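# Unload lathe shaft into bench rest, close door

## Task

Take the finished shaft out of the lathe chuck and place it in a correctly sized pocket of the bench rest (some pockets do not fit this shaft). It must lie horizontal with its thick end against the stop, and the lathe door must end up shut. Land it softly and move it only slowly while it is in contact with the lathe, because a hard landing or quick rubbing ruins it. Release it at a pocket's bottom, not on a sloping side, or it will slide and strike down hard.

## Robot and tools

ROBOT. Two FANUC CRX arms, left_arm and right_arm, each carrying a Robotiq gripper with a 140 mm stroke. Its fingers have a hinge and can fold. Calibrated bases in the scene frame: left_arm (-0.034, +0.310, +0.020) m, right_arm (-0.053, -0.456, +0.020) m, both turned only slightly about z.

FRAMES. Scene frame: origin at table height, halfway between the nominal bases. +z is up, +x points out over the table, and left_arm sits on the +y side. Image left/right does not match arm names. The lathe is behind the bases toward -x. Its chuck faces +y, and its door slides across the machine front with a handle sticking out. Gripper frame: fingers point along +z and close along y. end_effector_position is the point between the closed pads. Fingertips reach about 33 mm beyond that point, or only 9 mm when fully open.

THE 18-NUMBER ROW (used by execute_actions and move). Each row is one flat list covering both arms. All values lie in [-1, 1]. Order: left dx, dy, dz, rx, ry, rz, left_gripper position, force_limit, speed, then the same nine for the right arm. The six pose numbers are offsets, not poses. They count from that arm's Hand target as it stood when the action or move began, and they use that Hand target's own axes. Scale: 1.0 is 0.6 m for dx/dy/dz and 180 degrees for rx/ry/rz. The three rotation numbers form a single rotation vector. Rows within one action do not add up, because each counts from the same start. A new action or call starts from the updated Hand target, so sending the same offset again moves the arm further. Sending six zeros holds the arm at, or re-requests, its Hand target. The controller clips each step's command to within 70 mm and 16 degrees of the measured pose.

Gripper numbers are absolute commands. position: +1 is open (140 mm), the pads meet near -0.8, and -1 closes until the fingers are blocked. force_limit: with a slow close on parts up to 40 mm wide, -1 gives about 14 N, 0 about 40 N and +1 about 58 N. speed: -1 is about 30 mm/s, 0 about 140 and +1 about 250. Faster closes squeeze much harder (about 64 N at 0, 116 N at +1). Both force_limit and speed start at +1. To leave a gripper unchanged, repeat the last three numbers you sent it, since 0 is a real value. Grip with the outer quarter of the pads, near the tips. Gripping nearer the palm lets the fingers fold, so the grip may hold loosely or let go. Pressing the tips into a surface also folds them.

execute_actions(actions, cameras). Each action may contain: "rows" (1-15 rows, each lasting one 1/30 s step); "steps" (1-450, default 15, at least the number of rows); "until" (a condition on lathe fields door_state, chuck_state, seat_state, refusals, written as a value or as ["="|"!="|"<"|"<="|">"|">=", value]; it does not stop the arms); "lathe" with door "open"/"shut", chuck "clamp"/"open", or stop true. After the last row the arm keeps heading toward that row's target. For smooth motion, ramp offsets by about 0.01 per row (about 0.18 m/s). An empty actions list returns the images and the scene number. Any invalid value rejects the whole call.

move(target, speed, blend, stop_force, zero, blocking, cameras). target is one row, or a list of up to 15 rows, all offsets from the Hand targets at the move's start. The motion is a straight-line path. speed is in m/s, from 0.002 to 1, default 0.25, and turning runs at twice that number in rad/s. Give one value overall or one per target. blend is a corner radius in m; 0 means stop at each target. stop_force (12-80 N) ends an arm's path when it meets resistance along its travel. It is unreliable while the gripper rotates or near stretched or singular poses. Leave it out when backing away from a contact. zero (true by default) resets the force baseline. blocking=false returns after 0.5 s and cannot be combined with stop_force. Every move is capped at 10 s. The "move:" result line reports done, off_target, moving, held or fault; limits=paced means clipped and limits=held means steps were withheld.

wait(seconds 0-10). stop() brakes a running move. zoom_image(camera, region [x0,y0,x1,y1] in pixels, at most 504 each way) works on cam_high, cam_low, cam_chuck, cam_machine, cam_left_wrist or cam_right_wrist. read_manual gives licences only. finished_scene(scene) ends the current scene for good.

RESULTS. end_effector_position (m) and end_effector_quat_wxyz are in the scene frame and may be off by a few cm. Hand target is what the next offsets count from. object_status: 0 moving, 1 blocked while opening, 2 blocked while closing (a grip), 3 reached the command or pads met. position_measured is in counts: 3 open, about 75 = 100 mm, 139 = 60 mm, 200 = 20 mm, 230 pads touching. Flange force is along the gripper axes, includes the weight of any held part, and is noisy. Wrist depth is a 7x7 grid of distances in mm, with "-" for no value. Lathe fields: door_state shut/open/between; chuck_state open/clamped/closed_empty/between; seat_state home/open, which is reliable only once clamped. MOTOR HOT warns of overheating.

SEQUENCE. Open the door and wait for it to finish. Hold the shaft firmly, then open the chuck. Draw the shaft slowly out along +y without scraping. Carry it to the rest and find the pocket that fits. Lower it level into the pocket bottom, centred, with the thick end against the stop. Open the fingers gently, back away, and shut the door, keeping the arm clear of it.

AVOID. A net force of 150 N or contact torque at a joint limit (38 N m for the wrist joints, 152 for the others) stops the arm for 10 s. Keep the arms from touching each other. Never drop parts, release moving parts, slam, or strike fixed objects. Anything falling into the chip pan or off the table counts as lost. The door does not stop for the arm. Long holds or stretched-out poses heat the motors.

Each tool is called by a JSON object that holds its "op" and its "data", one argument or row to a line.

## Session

Scene 1 done. On to scene 2.

{"op": "execute_actions", "data": {
  "actions": [
    {"lathe":{"door":"open"},"steps":2}
  ],
  "cameras": ["all"]
}}

{"op": "zoom_image", "data": {
  "camera": "cam_high",
  "region": [180, 140, 380, 320]
}}

{"op": "zoom_image", "data": {
  "camera": "cam_machine",
  "region": [100, 150, 300, 350]
}}

Scene clock: 0.27 s.
left_arm: end_effector_position=(+0.3362, +0.1592, +0.2842) position_measured=3 object_status=3 end_effector_quat_wxyz=(-0.026, -0.251, +0.967, -0.042) | right_arm: end_effector_position=(+0.6033, -0.1955, +0.1371) position_measured=3 object_status=3 end_effector_quat_wxyz=(+0.083, +0.777, -0.126, +0.611)
Joint positions: left_arm=[-0.003 -0.129 -0.093 0.093 -1.639 -1.09] | right_arm=[0.713 0.5 -0.644 1.977 -1.131 -1.195]
Flange force (N): left_arm=[-3.9 -4.4 -1.6] | right_arm=[0.0 -6.3 -1.5]
Wrist depth (mm): cam_left_wrist=[393 386 381 383 966 556 491 / 414 408 399 395 393 1040 1021 / 432 426 403 406 406 401 1068 / 449 144 427 418 426 415 127 / - 424 450 443 446 443 109 / - 479 472 469 473 463 459 / 523 526 500 503 494 489 482] | cam_right_wrist=[1857 - - - - 2682 - / - 2586 - 2936 3342 3017 3060 / 2194 2172 2217 2172 2069 484 477 / 1766 131 376 376 370 350 131 / - 131 301 296 297 292 113 / - 253 252 248 247 245 236 / - 216 214 212 211 210 210]
Hand target: left_arm +0.3362, +0.1592, +0.2842; -0.026, -0.251, +0.967, -0.042 | right_arm +0.6033, -0.1955, +0.1371; +0.083, +0.777, -0.126, +0.611
Tool commands: left_gripper/position=+1.0 left_gripper/force_limit=+1.0 left_gripper/speed=+1.0 right_gripper/position=+1.0 right_gripper/force_limit=+1.0 right_gripper/speed=+1.0
lathe: door_state=between chuck_state=clamped seat_state=home

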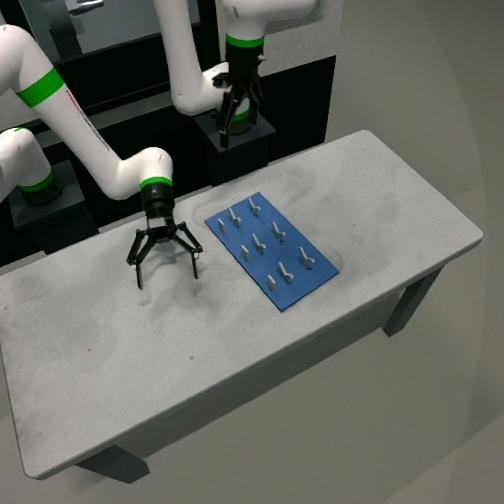

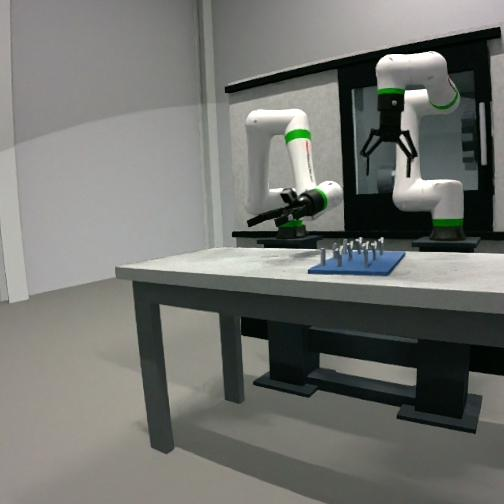

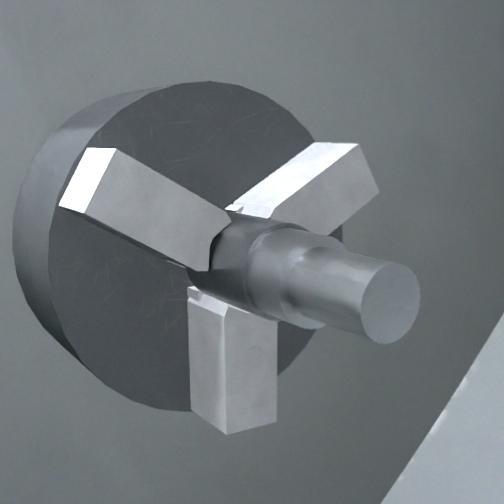

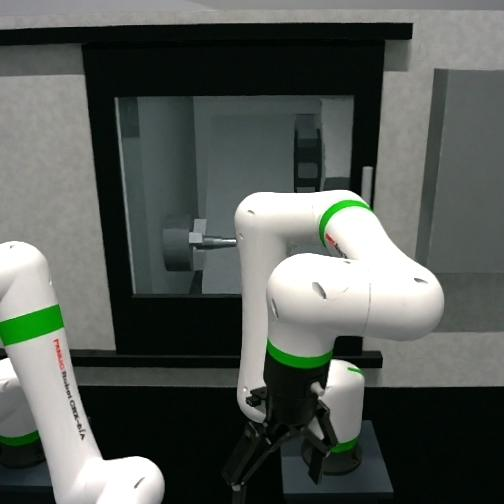

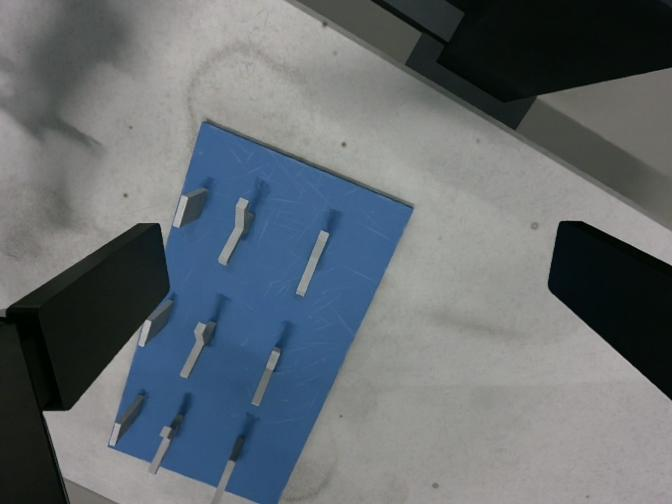

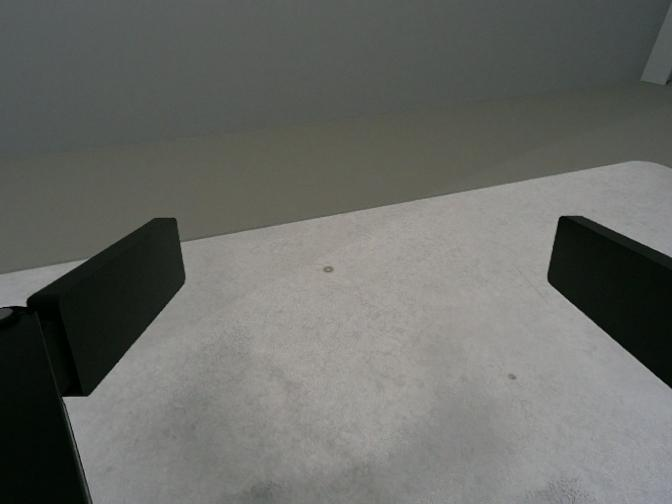

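Scaled by 2.520 from the camera's 504x504 image, which has a finer 720x720 frame.

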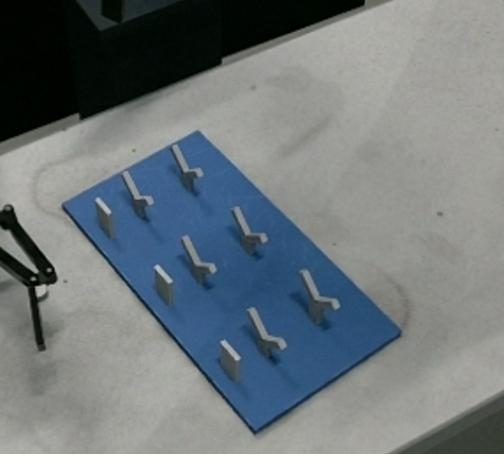

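Scaled by 2.520 from the camera's 504x504 image, which has a finer 720x720 frame.

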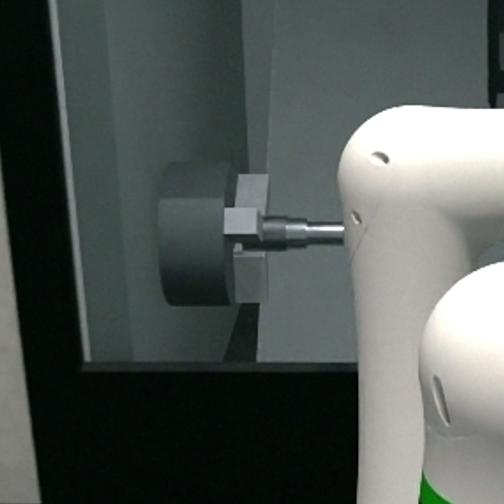

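{"op": "move", "data": {
  "target": [-0.421,0.126,0.1355,0.2387,0.3315,-0.3210,1,1,1,0.392,0.739,0.0485,-0.154,0.004,0.038,1,1,1],
  "speed": 0.3,
  "cameras": ["cam_left_wrist","cam_high"]
}}

{"op": "zoom_image", "data": {
  "camera": "cam_left_wrist",
  "region": [130, 150, 570, 400]
}}

Scene clock: 47.10 s.
left_arm: end_effector_position=(+0.5173, +0.3395, +0.1801) position_measured=3 object_status=3 end_effector_quat_wxyz=(+0.402, +0.597, -0.523, +0.457) | right_arm: end_effector_position=(+0.5505, -0.6493, +0.3469) position_measured=3 object_status=3 end_effector_quat_wxyz=(+0.231, +0.722, -0.314, +0.571)
Joint positions: left_arm=[0.722 0.683 -0.156 0.92 -1.759 -0.987] | right_arm=[0.017 -0.115 -0.808 1.886 -0.854 -0.744]
Flange force (N): left_arm=[-5.1 -6.6 -3.4] | right_arm=[3.3 -5.8 -4.9]
Wrist depth (mm): cam_left_wrist=[- - - - - - - / 2781 3345 813 878 878 2815 813 / 2098 645 603 596 599 595 804 / 1775 144 417 414 415 395 127 / - 326 355 353 351 336 109 / - 309 307 308 308 307 298 / 265 266 265 265 264 265 264] | cam_right_wrist=[2526 - - - - - - / - - - - 3195 2361 - / 1922 2497 2682 2649 3060 2497 2617 / 2361 131 1993 1940 1957 1752 124 / - 122 1621 1552 1552 - 112 / - 495 506 1375 1278 1293 1234 / - 433 418 420 1168 1108 -]
Hand target: left_arm +0.5173, +0.3395, +0.1801; +0.402, +0.597, -0.523, +0.457 | right_arm +0.5505, -0.6494, +0.3469; +0.231, +0.722, -0.314, +0.571
Off the commanded pose: left_arm 0.000 m, 0 deg | right_arm 0.000 m, 0 deg.
lathe: door_state=open chuck_state=clamped seat_state=home
move: done
Images, in order (width x height): cam_high 504x504, cam_left_wrist 672x504.

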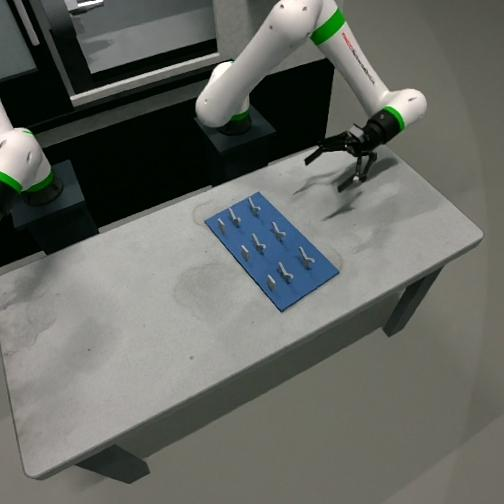

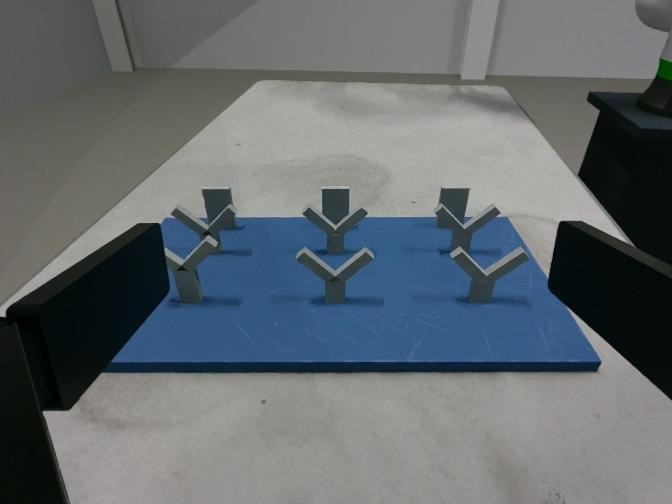

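Scaled by 1.145 from the camera's 672x504 image, which has a finer 960x720 frame.

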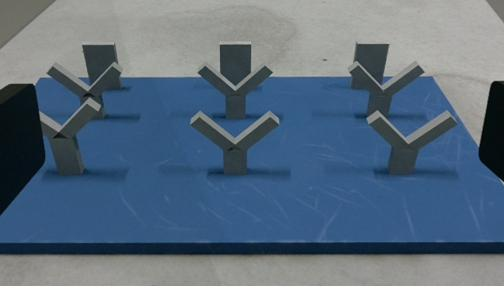

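{"op": "zoom_image", "data": {
  "camera": "cam_left_wrist",
  "region": [150, 180, 270, 310]
}}

{"op": "zoom_image", "data": {
  "camera": "cam_left_wrist",
  "region": [280, 180, 400, 310]
}}

{"op": "zoom_image", "data": {
  "camera": "cam_left_wrist",
  "region": [420, 180, 540, 310]
}}

Scaled by 3.877 from the camera's 672x504 image, which has a finer 960x720 frame.

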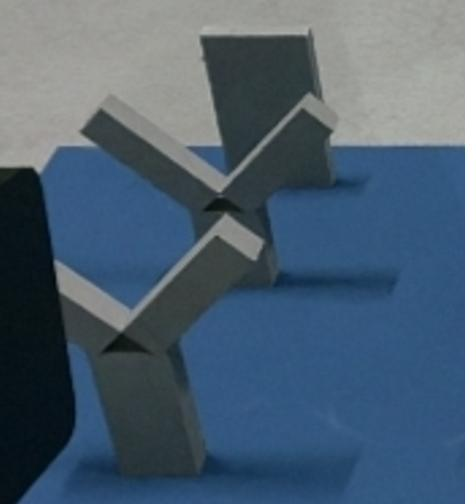

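Scaled by 3.877 from the camera's 672x504 image, which has a finer 960x720 frame.

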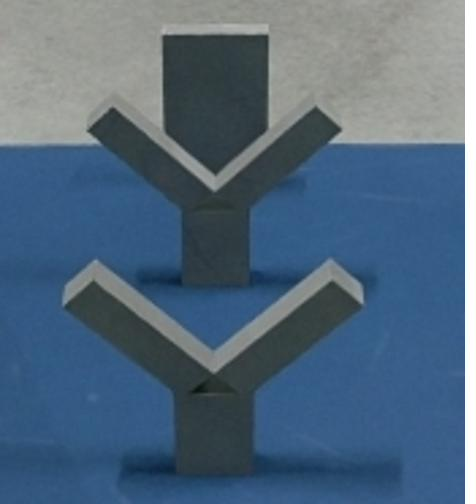

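Scaled by 3.877 from the camera's 672x504 image, which has a finer 960x720 frame.

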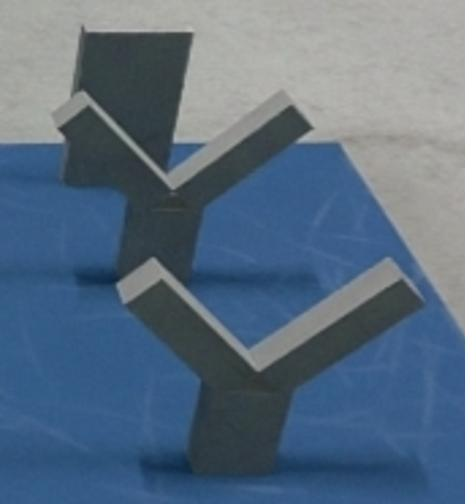

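{"op": "move", "data": {
  "target": [
    [0.4475,0.3275,0.2535,-0.0269,-0.4162,0.0351,1,1,1,0,0,0,0,0,0,1,1,1],
    [0.5785,0.7728,0.4197,-0.2254,-0.3723,0.294,1,1,1,0,0,0,0,0,0,1,1,1]
  ],
  "speed": 0.4,
  "blend": [0.1,0]
}}

{"op": "move", "data": {
  "target": [0.2935,0.3075,0,0,0,0.694,1,1,1,0,0,0,0,0,0,1,1,1],
  "speed": 0.4
}}

Scene clock: 123.90 s.
left_arm: end_effector_position=(+0.1011, -0.0509, +0.4507) position_measured=3 object_status=3 end_effector_quat_wxyz=(+0.000, -0.301, +0.954, +0.000) | right_arm: end_effector_position=(+0.5505, -0.6494, +0.3469) position_measured=3 object_status=3 end_effector_quat_wxyz=(+0.231, +0.722, -0.314, +0.571)
Joint positions: left_arm=[-0.903 -0.053 0.412 0.001 -2.036 -0.091] | right_arm=[0.017 -0.115 -0.808 1.886 -0.854 -0.744]
Flange force (N): left_arm=[-0.2 -3.7 -1.6] | right_arm=[3.0 -4.9 -4.7]
Wrist depth (mm): cam_left_wrist=[864 1143 1154 1099 1160 1172 1084 / 538 1184 1208 1202 1160 1172 529 / 566 576 593 1254 1358 562 507 / 596 145 607 620 1311 578 126 / - 629 643 641 661 1234 109 / - 693 675 677 693 704 706 / 735 742 723 742 737 744 747] | cam_right_wrist=[2172 - - - - - - / - - - 2217 3448 4023 - / 2497 2497 2715 2586 2556 2414 2441 / 2151 131 1975 1922 1993 1724 131 / - 131 1552 1519 1597 1498 112 / - 510 488 1309 1263 1309 1256 / - 423 419 1086 1114 1126 1092]
Hand target: left_arm +0.1011, -0.0510, +0.4507; +0.000, -0.301, +0.954, +0.000 | right_arm +0.5505, -0.6494, +0.3469; +0.231, +0.722, -0.314, +0.571
Off the commanded pose: left_arm 0.000 m, 0 deg | right_arm 0.000 m, 0 deg.
lathe: door_state=open chuck_state=clamped seat_state=home
move: done

Scene clock: 127.13 s.
left_arm: end_effector_position=(-0.1490, -0.0011, +0.4509) position_measured=3 object_status=3 end_effector_quat_wxyz=(+0.000, +0.706, +0.708, +0.000) | right_arm: end_effector_position=(+0.5505, -0.6494, +0.3469) position_measured=3 object_status=3 end_effector_quat_wxyz=(+0.231, +0.722, -0.314, +0.571)
Joint positions: left_arm=[-1.557 -0.187 0.295 0.001 -2.053 -1.617] | right_arm=[0.017 -0.115 -0.808 1.886 -0.854 -0.744]
Flange force (N): left_arm=[-5.4 -2.4 -4.2] | right_arm=[3.0 -5.1 -5.0]
Wrist depth (mm): cam_left_wrist=[500 767 1148 1137 1126 1154 553 / 521 780 1208 1196 1196 1208 555 / 544 785 1254 1268 1275 1254 583 / 576 144 1334 1178 1334 1326 127 / - 133 1433 1382 833 1248 109 / - 695 1470 659 658 978 704 / 532 726 1228 1614 679 1625 742] | cam_right_wrist=[2287 - - - - - - / - - - 3342 3291 - - / 2030 2497 2441 2526 2526 2151 2441 / 2109 131 1957 1975 1940 1738 131 / - 122 1563 1633 1552 1552 112 / - 497 504 1309 1366 1301 1214 / - 423 419 432 1137 1131 1114]
Hand target: left_arm -0.1490, -0.0011, +0.4509; +0.000, +0.706, +0.708, +0.000 | right_arm +0.5505, -0.6494, +0.3469; +0.231, +0.722, -0.314, +0.571
Off the commanded pose: left_arm 0.000 m, 0 deg | right_arm 0.000 m, 0 deg.
lathe: door_state=open chuck_state=clamped seat_state=home
move: done

{"op": "move", "data": {
  "target": [
    [0.168,-0.585,-0.082,0.25,0,0,1,1,1,0,0,0,0,0,0,1,1,1],
    [-0.016,-0.993,0.148,0.25,0,0,1,1,1,0,0,0,0,0,0,1,1,1]
  ],
  "speed": [0.35,0.15],
  "blend": [0.05,0],
  "cameras": ["cam_left_wrist","cam_chuck"]
}}

{"op": "zoom_image", "data": {
  "camera": "cam_left_wrist",
  "region": [120, 0, 600, 480]
}}

Scene clock: 137.60 s.
left_arm: end_effector_position=(-0.7448, -0.0121, +0.3626) position_measured=3 object_status=3 end_effector_quat_wxyz=(-0.270, +0.652, +0.654, -0.271) | right_arm: end_effector_position=(+0.5505, -0.6494, +0.3469) position_measured=3 object_status=3 end_effector_quat_wxyz=(+0.231, +0.722, -0.314, +0.571)
Joint positions: left_arm=[-2.385 0.28 0.127 0.679 -0.928 -1.071] | right_arm=[0.017 -0.115 -0.808 1.886 -0.854 -0.744]
Flange force (N): left_arm=[-3.6 -6.8 2.5] | right_arm=[2.8 -5.6 -3.9]
Wrist depth (mm): cam_left_wrist=[422 422 422 420 426 427 458 / 448 447 448 192 447 456 472 / 469 479 472 202 472 531 490 / 735 144 677 210 286 593 127 / - 144 248 215 253 454 109 / - 345 216 207 155 239 351 / 295 294 181 169 162 276 297] | cam_right_wrist=[2649 - - - - - - / 1889 - - 5052 2311 3291 2821 / 2311 2586 2682 2586 2311 2526 2586 / 2130 131 1957 1922 1873 1697 131 / - 131 - 1597 1541 1519 112 / - 510 505 1301 1293 1270 1227 / - 420 418 1103 1114 1108 1103]
Hand target: left_arm -0.7448, -0.0121, +0.3625; -0.270, +0.652, +0.654, -0.271 | right_arm +0.5505, -0.6494, +0.3469; +0.231, +0.722, -0.314, +0.571
Off the commanded pose: left_arm 0.000 m, 0 deg | right_arm 0.000 m, 0 deg.
lathe: door_state=open chuck_state=clamped seat_state=home
move: done
Images, in order (width x height): cam_chuck 504x504, cam_left_wrist 672x504.

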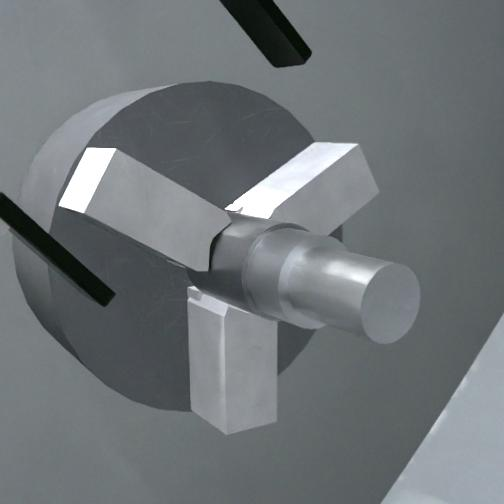

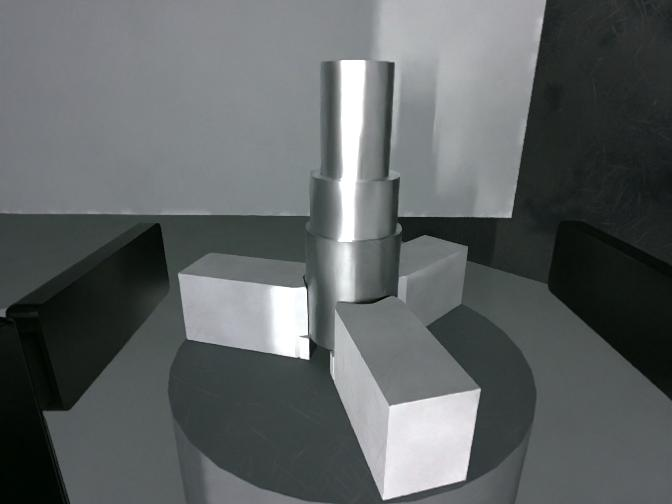

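Scaled by 1.050 from the camera's 672x504 image, which has a finer 960x720 frame.

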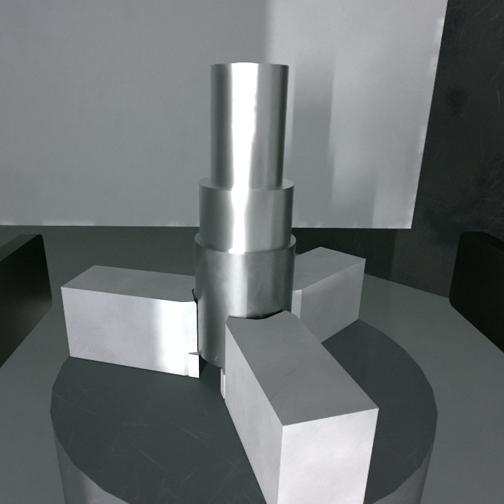

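{"op": "move", "data": {
  "target": [0.0025,0.0025,0.1107,0,0,0,1,1,1,0,0,0,0,0,0,1,1,1],
  "speed": 0.08,
  "cameras": ["cam_left_wrist","cam_chuck"]
}}

{"op": "zoom_image", "data": {
  "camera": "cam_left_wrist",
  "region": [200, 0, 520, 400]
}}

Scene clock: 154.20 s.
left_arm: end_effector_position=(-0.7908, -0.0107, +0.3146) position_measured=3 object_status=3 end_effector_quat_wxyz=(-0.270, +0.652, +0.654, -0.271) | right_arm: end_effector_position=(+0.5505, -0.6494, +0.3469) position_measured=3 object_status=3 end_effector_quat_wxyz=(+0.231, +0.722, -0.314, +0.571)
Joint positions: left_arm=[-2.445 0.378 0.142 0.697 -0.826 -1.081] | right_arm=[0.017 -0.115 -0.808 1.886 -0.854 -0.744]
Flange force (N): left_arm=[-3.7 -6.2 3.3] | right_arm=[3.0 -5.5 -4.4]
Wrist depth (mm): cam_left_wrist=[363 366 363 357 361 365 419 / 384 385 386 130 380 388 436 / 409 408 408 137 407 413 450 / 425 144 624 142 425 559 126 / - 182 196 148 203 452 109 / - 195 181 153 199 218 351 / 305 175 175 147 126 176 299] | cam_right_wrist=[2089 - - - - - - / - - - 3682 3620 3950 - / 1889 2649 2526 2556 2556 2287 - / 2151 131 1957 2011 1922 147 124 / - 122 - 1530 1574 1574 112 / - 494 491 1309 1358 - 1248 / - 426 419 410 1114 1131 1126]
Hand target: left_arm -0.7908, -0.0107, +0.3145; -0.270, +0.652, +0.654, -0.271 | right_arm +0.5505, -0.6494, +0.3469; +0.231, +0.722, -0.314, +0.571
Off the commanded pose: left_arm 0.000 m, 0 deg | right_arm 0.000 m, 0 deg.
lathe: door_state=open chuck_state=clamped seat_state=home
move: done
Images, in order (width x height): cam_chuck 504x504, cam_left_wrist 672x504.

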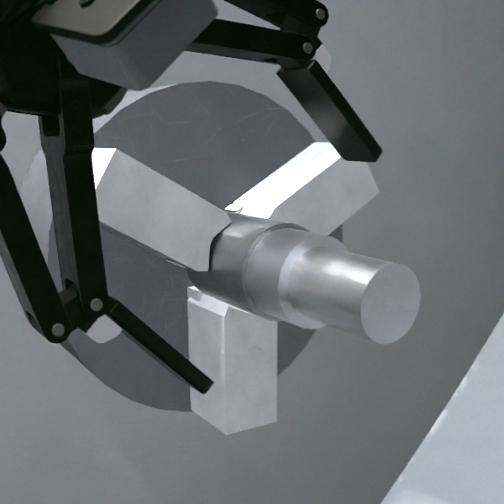

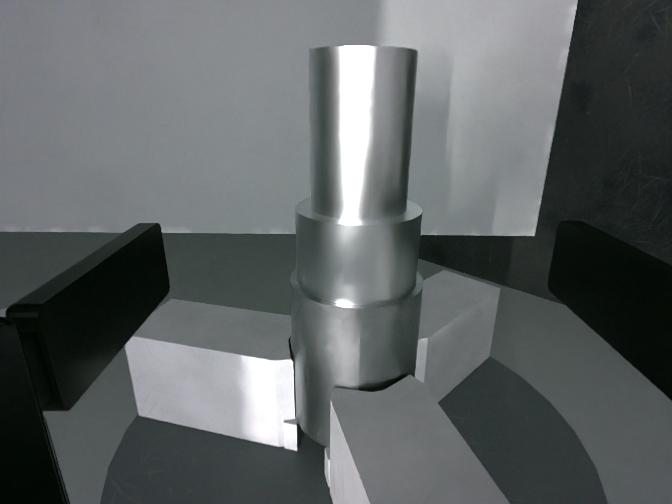

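Scaled by 1.260 from the camera's 672x504 image, which has a finer 960x720 frame.

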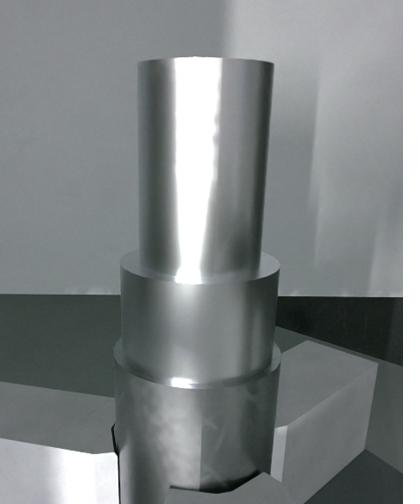

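{"op": "execute_actions", "data": {
  "actions": [
    {"rows":[[0,0,0,0,0,0,-1,-1,-1,0,0,0,0,0,0,1,1,1]],"steps":120}
  ]
}}

Scene clock: 163.77 s.
left_arm: end_effector_position=(-0.7908, -0.0107, +0.3145) position_measured=159 object_status=2 end_effector_quat_wxyz=(-0.270, +0.652, +0.654, -0.271) | right_arm: end_effector_position=(+0.5505, -0.6494, +0.3469) position_measured=3 object_status=3 end_effector_quat_wxyz=(+0.231, +0.722, -0.314, +0.571)
Joint positions: left_arm=[-2.445 0.378 0.142 0.697 -0.826 -1.081] | right_arm=[0.017 -0.115 -0.808 1.886 -0.854 -0.744]
Flange force (N): left_arm=[1.6 -6.0 -3.6] | right_arm=[3.3 -5.7 -4.4]
Wrist depth (mm): cam_left_wrist=[359 362 363 356 361 365 420 / 384 385 385 130 381 385 438 / 408 408 408 137 403 414 449 / 629 624 128 142 141 525 464 / - 88 94 148 146 87 86 / - 77 62 153 150 62 74 / - - - 147 126 - 71] | cam_right_wrist=[- - - - 3620 - - / 2526 - 2239 3682 3242 - 2497 / 2750 2617 2586 2586 2469 2586 2858 / 2049 131 1940 1889 1922 1857 131 / - 114 1658 1586 1509 1293 113 / - 471 483 1220 1309 1366 1207 / - 421 419 1097 1108 1039 1200]
Hand target: left_arm -0.7908, -0.0107, +0.3145; -0.270, +0.652, +0.654, -0.271 | right_arm +0.5505, -0.6494, +0.3469; +0.231, +0.722, -0.314, +0.571
Off the commanded pose: left_arm 0.000 m, 0 deg | right_arm 0.000 m, 0 deg.
lathe: door_state=open chuck_state=clamped seat_state=home

{"op": "execute_actions", "data": {
  "actions": [
    {"rows":[[0,0,0,0,0,0,-0.97,0.6,-1,0,0,0,0,0,0,1,1,1]],"steps":60},
    {"lathe":{"chuck":"open"},"steps":150,"until":{"lathe":{"chuck_state":"open"}}}
  ],
  "cameras": ["cam_left_wrist","cam_chuck"]
}}

Scene clock: 171.30 s.
left_arm: end_effector_position=(-0.7908, -0.0107, +0.3145) position_measured=162 object_status=2 end_effector_quat_wxyz=(-0.270, +0.652, +0.654, -0.271) | right_arm: end_effector_position=(+0.5505, -0.6494, +0.3469) position_measured=3 object_status=3 end_effector_quat_wxyz=(+0.231, +0.722, -0.314, +0.571)
Joint positions: left_arm=[-2.445 0.378 0.142 0.697 -0.826 -1.081] | right_arm=[0.017 -0.115 -0.808 1.886 -0.854 -0.744]
Flange force (N): left_arm=[2.5 -4.4 9.6] | right_arm=[3.1 -5.1 -4.3]
Flange force at the end of the 1st action (N): left_arm=[4.0 -2.2 -18.6] | right_arm=[3.1 -5.1 -4.9]
Wrist depth (mm): cam_left_wrist=[363 365 363 358 361 366 420 / 384 383 387 130 137 389 435 / 407 407 408 138 403 414 448 / 620 627 128 142 140 520 461 / - 88 94 148 147 87 86 / - 71 62 154 151 62 73 / - - - 146 127 - 71] | cam_right_wrist=[2361 2239 - - - - - / - - - 2785 3620 4345 - / 2069 2682 2649 2858 2649 2526 2469 / - 131 1940 1922 1957 1738 131 / - 114 1574 1586 1439 1519 112 / - 506 503 1358 1349 1325 1256 / - 423 428 430 1075 1114 1114]
Hand target: left_arm -0.7908, -0.0107, +0.3145; -0.270, +0.652, +0.654, -0.271 | right_arm +0.5505, -0.6494, +0.3469; +0.231, +0.722, -0.314, +0.571
Off the commanded pose: left_arm 0.000 m, 0 deg | right_arm 0.000 m, 0 deg.
lathe: door_state=open chuck_state=open seat_state=open
Images, in order (width x height): cam_chuck 504x504, cam_left_wrist 672x504.

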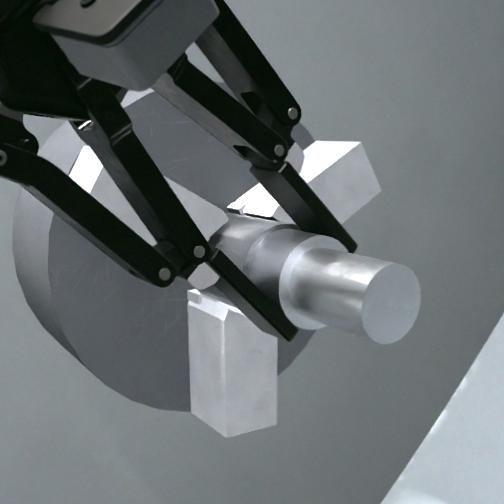

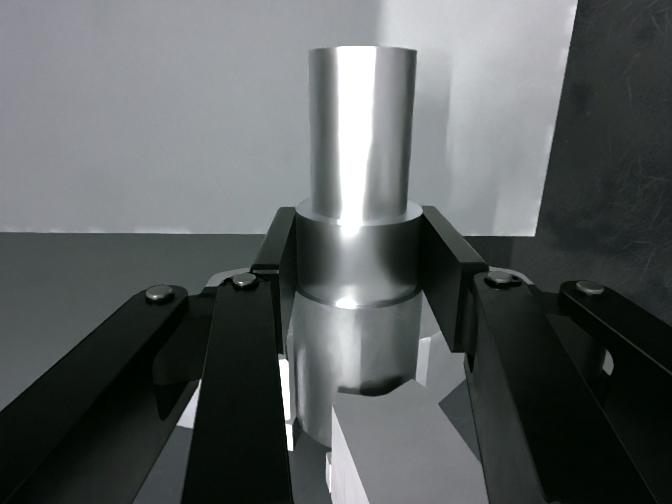

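Pull out slowly.

{"op": "move", "data": {
  "target": [
    [0.1,0,0,0,0,0,-0.97,0.6,-1,0,0,0,0,0,0,1,1,1],
    [0.2,0,0,0,0,0,-0.97,0.6,-1,0,0,0,0,0,0,1,1,1]
  ],
  "speed": [0.015,0.04],
  "blend": [0.005,0],
  "cameras": ["cam_left_wrist"]
}}

Scene clock: 180.93 s.
left_arm: end_effector_position=(-0.7911, +0.1092, +0.3145) position_measured=162 object_status=2 end_effector_quat_wxyz=(-0.270, +0.652, +0.654, -0.271) | right_arm: end_effector_position=(+0.5505, -0.6494, +0.3469) position_measured=3 object_status=3 end_effector_quat_wxyz=(+0.231, +0.722, -0.314, +0.571)
Joint positions: left_arm=[-2.605 0.24 -0.019 0.624 -0.712 -0.925] | right_arm=[0.017 -0.115 -0.808 1.886 -0.854 -0.744]
Flange force (N): left_arm=[-2.3 -1.4 8.5] | right_arm=[3.3 -5.8 -4.6]
Wrist depth (mm): cam_left_wrist=[362 362 362 357 361 363 421 / 382 389 383 129 380 387 437 / 406 409 407 137 402 410 451 / 435 432 129 142 139 438 462 / - 88 94 149 145 87 86 / - 72 62 159 162 62 73 / - - - 304 - - 71] | cam_right_wrist=[2151 - - - - - - / - - - - 3620 2089 - / 2172 2414 2526 2617 2556 2469 2441 / 2109 131 1975 2049 1922 1710 131 / - 114 1574 1552 1697 1633 112 / - 478 506 1392 1301 1248 1263 / - 423 426 1081 1114 1131 1131]
Hand target: left_arm -0.7911, +0.1093, +0.3145; -0.270, +0.652, +0.654, -0.271 | right_arm +0.5505, -0.6494, +0.3469; +0.231, +0.722, -0.314, +0.571
Off the commanded pose: left_arm 0.000 m, 0 deg | right_arm 0.000 m, 0 deg.
lathe: door_state=open chuck_state=open seat_state=open
move: done
Images, in order (width x height): cam_left_wrist 672x504.

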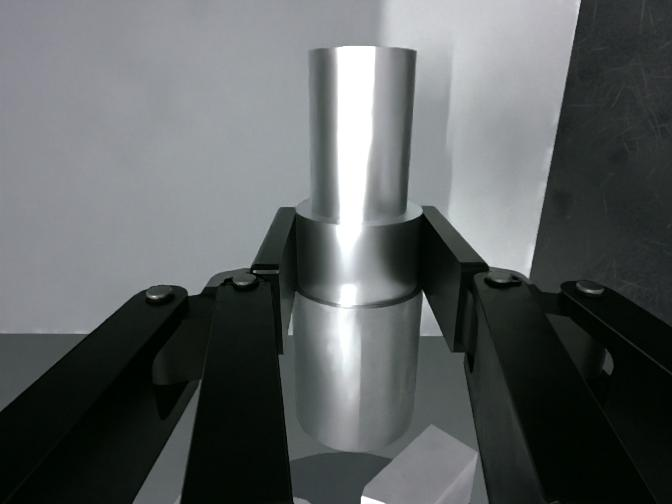

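{"op": "move", "data": {
  "target": [
    [0.018,0.125,-0.561,0,0,0,-0.97,0.6,-1,0,0,0,0,0,0,1,1,1],
    [-0.183,0.56,-0.878,-0.25,0,0,-0.97,0.6,-1,0,0,0,0,0,0,1,1,1]
  ],
  "speed": 0.2,
  "blend": [0.05,0]
}}

{"op": "execute_actions", "data": {
  "actions": [
    {"lathe":{"door":"shut"},"steps":2}
  ]
}}

{"op": "move", "data": {
  "target": [
    [-0.083,0.467,0.05,0,0,0,-0.97,0.6,-1,0,0,0,0,0,0,1,1,1],
    [0.083,0.883,0.117,0,0,0,-0.97,0.6,-1,0,0,0,0,0,0,1,1,1]
  ],
  "speed": 0.18,
  "blend": [0.08,0]
}}

Scene clock: 209.50 s.
left_arm: end_effector_position=(-0.1807, +0.0010, +0.4490) position_measured=162 object_status=2 end_effector_quat_wxyz=(+0.000, +0.706, +0.708, +0.000) | right_arm: end_effector_position=(+0.5505, -0.6494, +0.3469) position_measured=3 object_status=3 end_effector_quat_wxyz=(+0.231, +0.722, -0.314, +0.571)
Joint positions: left_arm=[-1.659 -0.164 0.309 0.001 -2.044 -1.515] | right_arm=[0.017 -0.115 -0.808 1.886 -0.854 -0.744]
Flange force (N): left_arm=[-4.5 -2.3 3.3] | right_arm=[3.0 -5.4 -4.7]
Wrist depth (mm): cam_left_wrist=[485 677 1120 1110 1104 1137 1137 / 514 717 1190 130 1190 1202 571 / 551 721 1248 138 1289 1275 587 / 641 627 128 142 140 1334 609 / - 88 94 148 145 87 86 / - 71 62 159 162 62 73 / - - - 1660 - - 71] | cam_right_wrist=[- - - - - - - / 2130 - - 2785 3291 - - / 2263 2586 2469 2617 2556 2556 2469 / - 131 1940 1922 1724 1752 124 / - 131 1609 1646 1488 1498 112 / - 494 491 1256 1293 1234 1234 / - 421 420 1092 1114 1131 1137]
Hand target: left_arm -0.1806, +0.0010, +0.4490; +0.000, +0.706, +0.708, +0.000 | right_arm +0.5505, -0.6494, +0.3469; +0.231, +0.722, -0.314, +0.571
Off the commanded pose: left_arm 0.000 m, 0 deg | right_arm 0.000 m, 0 deg.
lathe: door_state=open chuck_state=open seat_state=open
move: done

Scene clock: 209.77 s.
left_arm: end_effector_position=(-0.1806, +0.0010, +0.4490) position_measured=162 object_status=2 end_effector_quat_wxyz=(+0.000, +0.706, +0.708, +0.000) | right_arm: end_effector_position=(+0.5505, -0.6494, +0.3469) position_measured=3 object_status=3 end_effector_quat_wxyz=(+0.231, +0.722, -0.314, +0.571)
Joint positions: left_arm=[-1.659 -0.164 0.309 0.001 -2.044 -1.516] | right_arm=[0.017 -0.115 -0.808 1.886 -0.854 -0.744]
Flange force (N): left_arm=[-5.2 -1.8 2.0] | right_arm=[3.0 -5.8 -4.5]
Wrist depth (mm): cam_left_wrist=[489 721 1126 1094 1089 1143 1126 / 513 712 1172 130 1190 1184 1178 / 560 712 1311 138 1234 1297 593 / 645 629 128 142 140 1342 617 / - 88 94 149 145 87 86 / - 71 62 159 162 62 73 / - - - 1649 - - 71] | cam_right_wrist=[- - - - - - - / - - - 3504 3242 2011 - / 2441 2649 2682 2556 2556 2556 2311 / 2194 131 2109 1957 1841 147 124 / - 122 1563 1468 1633 1552 112 / - 458 491 1439 1429 1301 1248 / - 425 418 1114 1108 1065 1126]
Hand target: left_arm -0.1806, +0.0010, +0.4490; +0.000, +0.706, +0.708, +0.000 | right_arm +0.5505, -0.6494, +0.3469; +0.231, +0.722, -0.314, +0.571
Tool commands: left_gripper/position=-0.97 left_gripper/force_limit=+0.6 left_gripper/speed=-1.0 right_gripper/position=+1.0 right_gripper/force_limit=+1.0 right_gripper/speed=+1.0
Off the commanded pose: left_arm 0.000 m, 0 deg | right_arm 0.000 m, 0 deg.
lathe: door_state=between chuck_state=open seat_state=open

Scene clock: 213.33 s.
left_arm: end_effector_position=(+0.3490, +0.0520, +0.3784) position_measured=162 object_status=2 end_effector_quat_wxyz=(+0.000, +0.706, +0.708, +0.000) | right_arm: end_effector_position=(+0.5505, -0.6494, +0.3469) position_measured=3 object_status=3 end_effector_quat_wxyz=(+0.231, +0.722, -0.314, +0.571)
Joint positions: left_arm=[-0.342 0.074 0.36 0.001 -1.857 -2.833] | right_arm=[0.017 -0.115 -0.808 1.886 -0.854 -0.744]
Flange force (N): left_arm=[-4.1 7.2 0.5] | right_arm=[2.8 -5.6 -4.9]
Wrist depth (mm): cam_left_wrist=[1099 790 452 436 437 441 440 / 1137 934 1073 130 455 467 464 / 1228 1160 508 138 481 505 502 / 1248 1282 128 142 140 528 535 / - 88 94 149 145 87 86 / - 71 62 159 162 62 73 / - - - 654 - - 71] | cam_right_wrist=[- - - 2217 2976 - - / 2172 2239 - - 3242 2682 - / 2263 3103 2526 2336 2526 2441 2469 / - 131 1940 1975 1957 1766 131 / - 131 1633 1563 1530 1488 112 / - 1333 504 1349 1293 1270 1248 / - 417 419 428 1103 1086 1120]
Hand target: left_arm +0.3490, +0.0520, +0.3784; +0.000, +0.706, +0.708, +0.000 | right_arm +0.5505, -0.6494, +0.3469; +0.231, +0.722, -0.314, +0.571
Off the commanded pose: left_arm 0.000 m, 0 deg | right_arm 0.000 m, 0 deg.
lathe: door_state=shut chuck_state=open seat_state=open
move: done

{"op": "move", "data": {
  "target": [
    [0.169,0.5405,0.214,-0.1109,0.0072,-0.0402,-0.97,0.6,-1,0,0,0,0,0,0,1,1,1],
    [0.169,0.5405,0.408,-0.1109,0.0072,-0.0402,-0.97,0.6,-1,0,0,0,0,0,0,1,1,1]
  ],
  "speed": [0.15,0.06],
  "blend": [0.02,0],
  "cameras": ["cam_left_wrist","cam_high","cam_low","cam_machine"]
}}

{"op": "zoom_image", "data": {
  "camera": "cam_left_wrist",
  "region": [200, 0, 520, 320]
}}

Scene clock: 225.10 s.
left_arm: end_effector_position=(+0.6729, +0.1541, +0.1334) position_measured=162 object_status=2 end_effector_quat_wxyz=(+0.114, +0.650, +0.740, +0.130) | right_arm: end_effector_position=(+0.5505, -0.6494, +0.3469) position_measured=3 object_status=3 end_effector_quat_wxyz=(+0.231, +0.722, -0.314, +0.571)
Joint positions: left_arm=[-0.107 0.454 0.232 -0.081 -1.008 -2.91] | right_arm=[0.017 -0.115 -0.808 1.886 -0.854 -0.744]
Flange force (N): left_arm=[-2.5 2.4 9.7] | right_arm=[2.9 -5.2 -4.7]
Wrist depth (mm): cam_left_wrist=[191 200 214 223 261 284 1178 / 198 210 225 130 277 302 1248 / 210 220 237 138 294 1202 1326 / 220 232 237 142 139 1326 1508 / - 88 94 149 145 87 86 / - 72 62 159 162 62 73 / - - - 351 - - 71] | cam_right_wrist=[- - - - - - - / - - 3148 3620 3060 2896 - / 2936 3103 2617 2586 2497 2497 2469 / 2109 131 1993 1957 1957 1766 124 / - 131 1621 1633 1552 1530 112 / - 509 508 1325 1317 1301 1214 / - 422 420 1162 1114 1108 1126]
Hand target: left_arm +0.6729, +0.1541, +0.1334; +0.114, +0.650, +0.740, +0.130 | right_arm +0.5505, -0.6494, +0.3469; +0.231, +0.722, -0.314, +0.571
Off the commanded pose: left_arm 0.000 m, 0 deg | right_arm 0.000 m, 0 deg.
lathe: door_state=shut chuck_state=open seat_state=open
move: done
Images, in order (width x height): cam_high 504x504, cam_low 504x504, cam_machine 504x504, cam_left_wrist 672x504.

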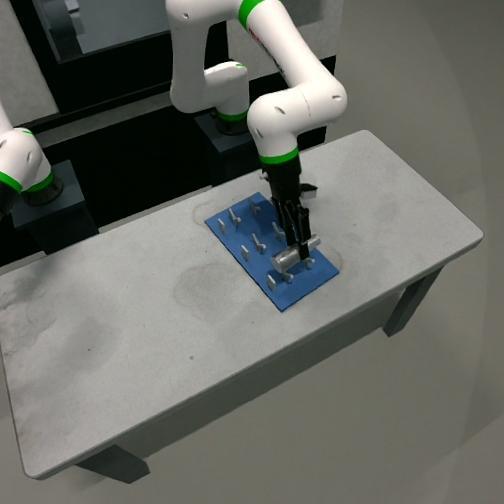

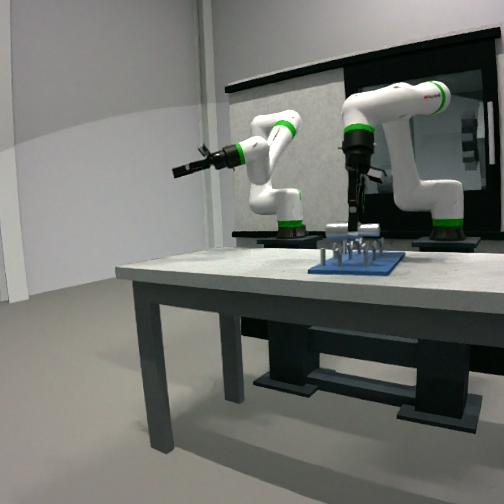

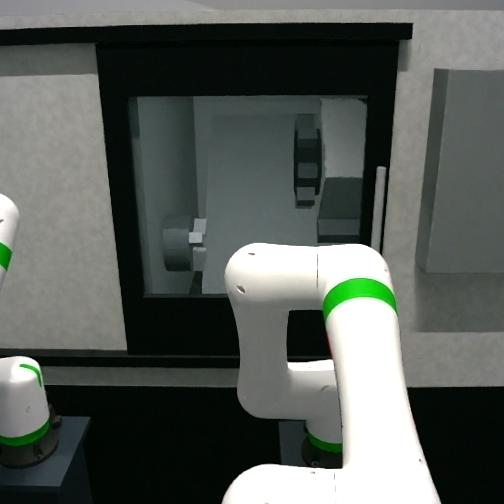

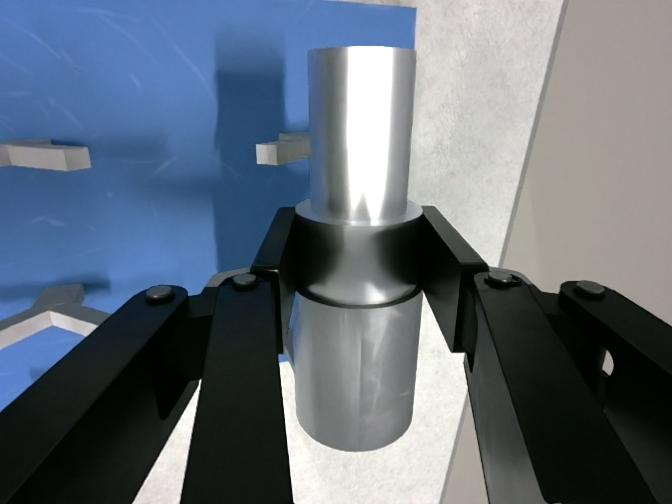

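Scaled by 1.575 from the camera's 672x504 image, which has a finer 960x720 frame.

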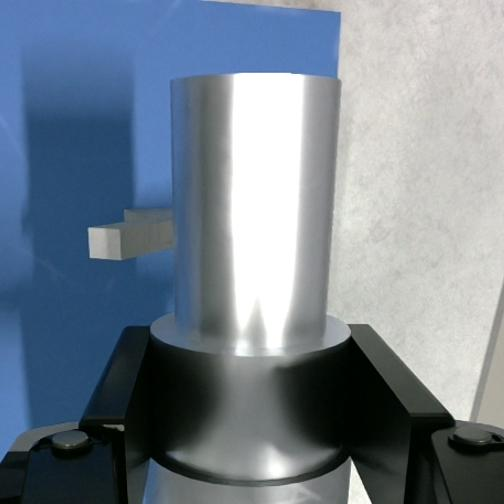

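{"op": "move", "data": {
  "target": [0,-0.019,0.0348,0,0,0,-0.97,0.6,-1,0,0,0,0,0,0,1,1,1],
  "speed": 0.04,
  "cameras": ["cam_left_wrist"]
}}

{"op": "zoom_image", "data": {
  "camera": "cam_left_wrist",
  "region": [200, 0, 520, 320]
}}

Scene clock: 258.70 s.
left_arm: end_effector_position=(+0.6693, +0.1536, +0.1099) position_measured=162 object_status=2 end_effector_quat_wxyz=(+0.114, +0.650, +0.740, +0.130) | right_arm: end_effector_position=(+0.5505, -0.6494, +0.3469) position_measured=3 object_status=3 end_effector_quat_wxyz=(+0.231, +0.722, -0.314, +0.571)
Joint positions: left_arm=[-0.108 0.462 0.187 -0.084 -0.956 -2.903] | right_arm=[0.017 -0.115 -0.808 1.886 -0.854 -0.744]
Flange force (N): left_arm=[-3.3 3.7 9.8] | right_arm=[2.8 -5.7 -4.4]
Wrist depth (mm): cam_left_wrist=[173 182 194 202 228 258 1154 / 181 189 204 130 241 275 1282 / 188 199 212 138 254 293 1334 / 199 209 217 142 140 315 1479 / - 88 94 149 145 87 86 / - 71 62 159 162 62 73 / - - - 321 - - 71] | cam_right_wrist=[- - - - - 2617 2586 / - 2556 - 3195 3448 3342 - / 2387 2649 2586 2617 2526 2497 2441 / - 131 1940 1889 1889 1752 131 / - 131 1574 1574 1574 1552 113 / - 509 508 1375 1325 1278 1248 / - 423 417 1060 1114 1103 1108]
Hand target: left_arm +0.6693, +0.1536, +0.1099; +0.114, +0.650, +0.740, +0.130 | right_arm +0.5505, -0.6494, +0.3469; +0.231, +0.722, -0.314, +0.571
Off the commanded pose: left_arm 0.000 m, 0 deg | right_arm 0.000 m, 0 deg.
lathe: door_state=shut chuck_state=open seat_state=open
move: done
Images, in order (width x height): cam_left_wrist 672x504.

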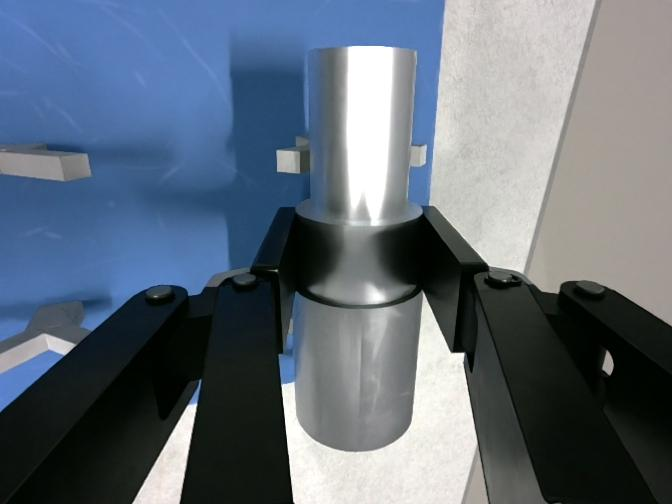

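Scaled by 1.575 from the camera's 672x504 image, which has a finer 960x720 frame.

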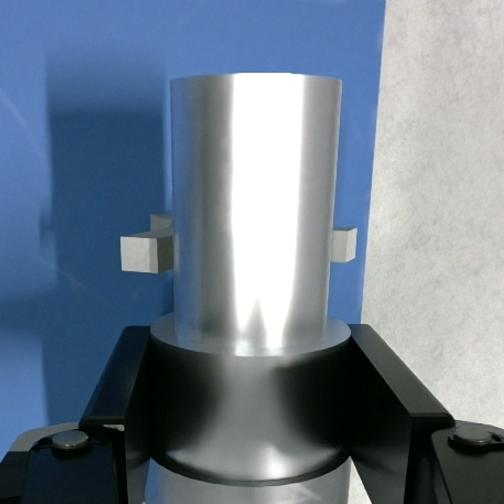

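{"op": "move", "data": {
  "target": [0,-0.0101,0.0247,0,0,0,-0.97,0.6,-1,0,0,0,0,0,0,1,1,1],
  "speed": 0.006,
  "stop_force": 12,
  "cameras": ["cam_left_wrist"]
}}

Scene clock: 275.57 s.
left_arm: end_effector_position=(+0.6693, +0.1536, +0.1048) position_measured=162 object_status=2 end_effector_quat_wxyz=(+0.114, +0.650, +0.740, +0.130) | right_arm: end_effector_position=(+0.5505, -0.6494, +0.3469) position_measured=3 object_status=3 end_effector_quat_wxyz=(+0.231, +0.722, -0.314, +0.571)
Joint positions: left_arm=[-0.108 0.465 0.18 -0.085 -0.945 -2.902] | right_arm=[0.017 -0.115 -0.808 1.886 -0.854 -0.744]
Flange force (N): left_arm=[-2.0 16.0 -1.0] | right_arm=[3.0 -5.7 -4.8]
Wrist depth (mm): cam_left_wrist=[169 177 189 197 222 252 1148 / 176 186 199 130 236 268 1234 / 183 195 208 138 248 287 1326 / 194 204 212 142 140 306 1416 / - 88 94 149 147 87 86 / - 71 62 157 161 62 73 / - - - 314 - - 71] | cam_right_wrist=[2217 2441 - - - - - / - - - 3291 4433 3394 - / 2263 2526 2976 2586 2556 2497 2387 / 2151 131 1873 1957 1906 1738 131 / - 131 1574 1586 1563 1586 112 / - 508 504 1309 1270 1256 1241 / - 422 420 1030 1092 1114 1120]
Hand target: left_arm +0.6693, +0.1536, +0.1048; +0.114, +0.650, +0.740, +0.130 (not the last commanded pose) | right_arm +0.5505, -0.6494, +0.3469; +0.231, +0.722, -0.314, +0.571
Off the commanded pose: left_arm 0.011 m, 0 deg | right_arm 0.000 m, 0 deg.
lathe: door_state=shut chuck_state=open seat_state=open
move: contact (left_arm)
Images, in order (width x height): cam_left_wrist 672x504.

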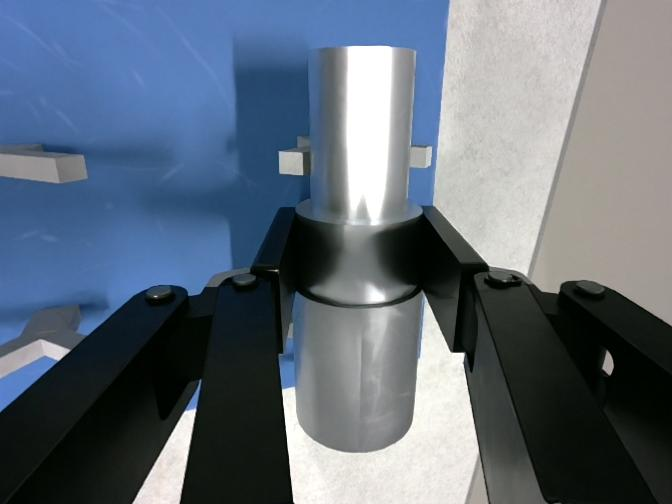

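{"op": "zoom_image", "data": {
  "camera": "cam_left_wrist",
  "region": [240, 230, 480, 470]
}}

{"op": "zoom_image", "data": {
  "camera": "cam_left_wrist",
  "region": [200, 0, 520, 320]
}}

Scaled by 2.100 from the camera's 672x504 image, which has a finer 960x720 frame.

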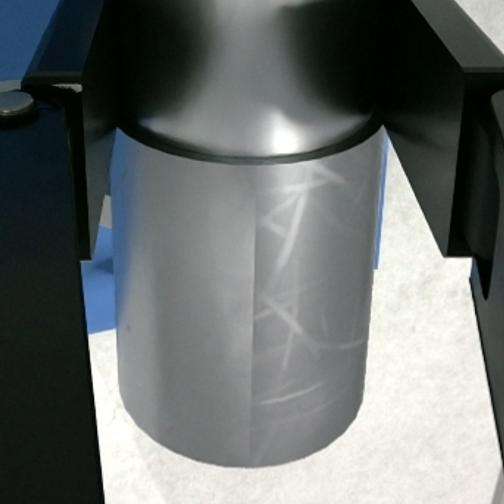

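Scaled by 1.575 from the camera's 672x504 image, which has a finer 960x720 frame.

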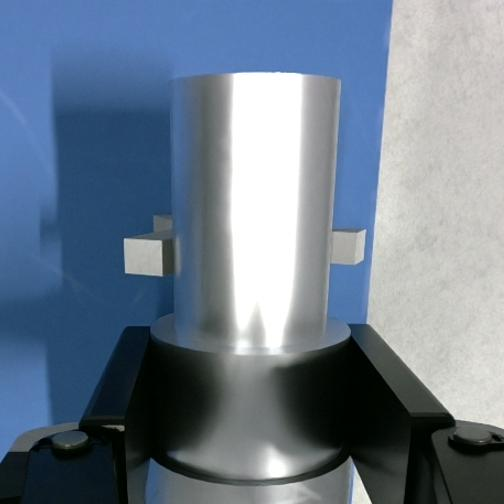

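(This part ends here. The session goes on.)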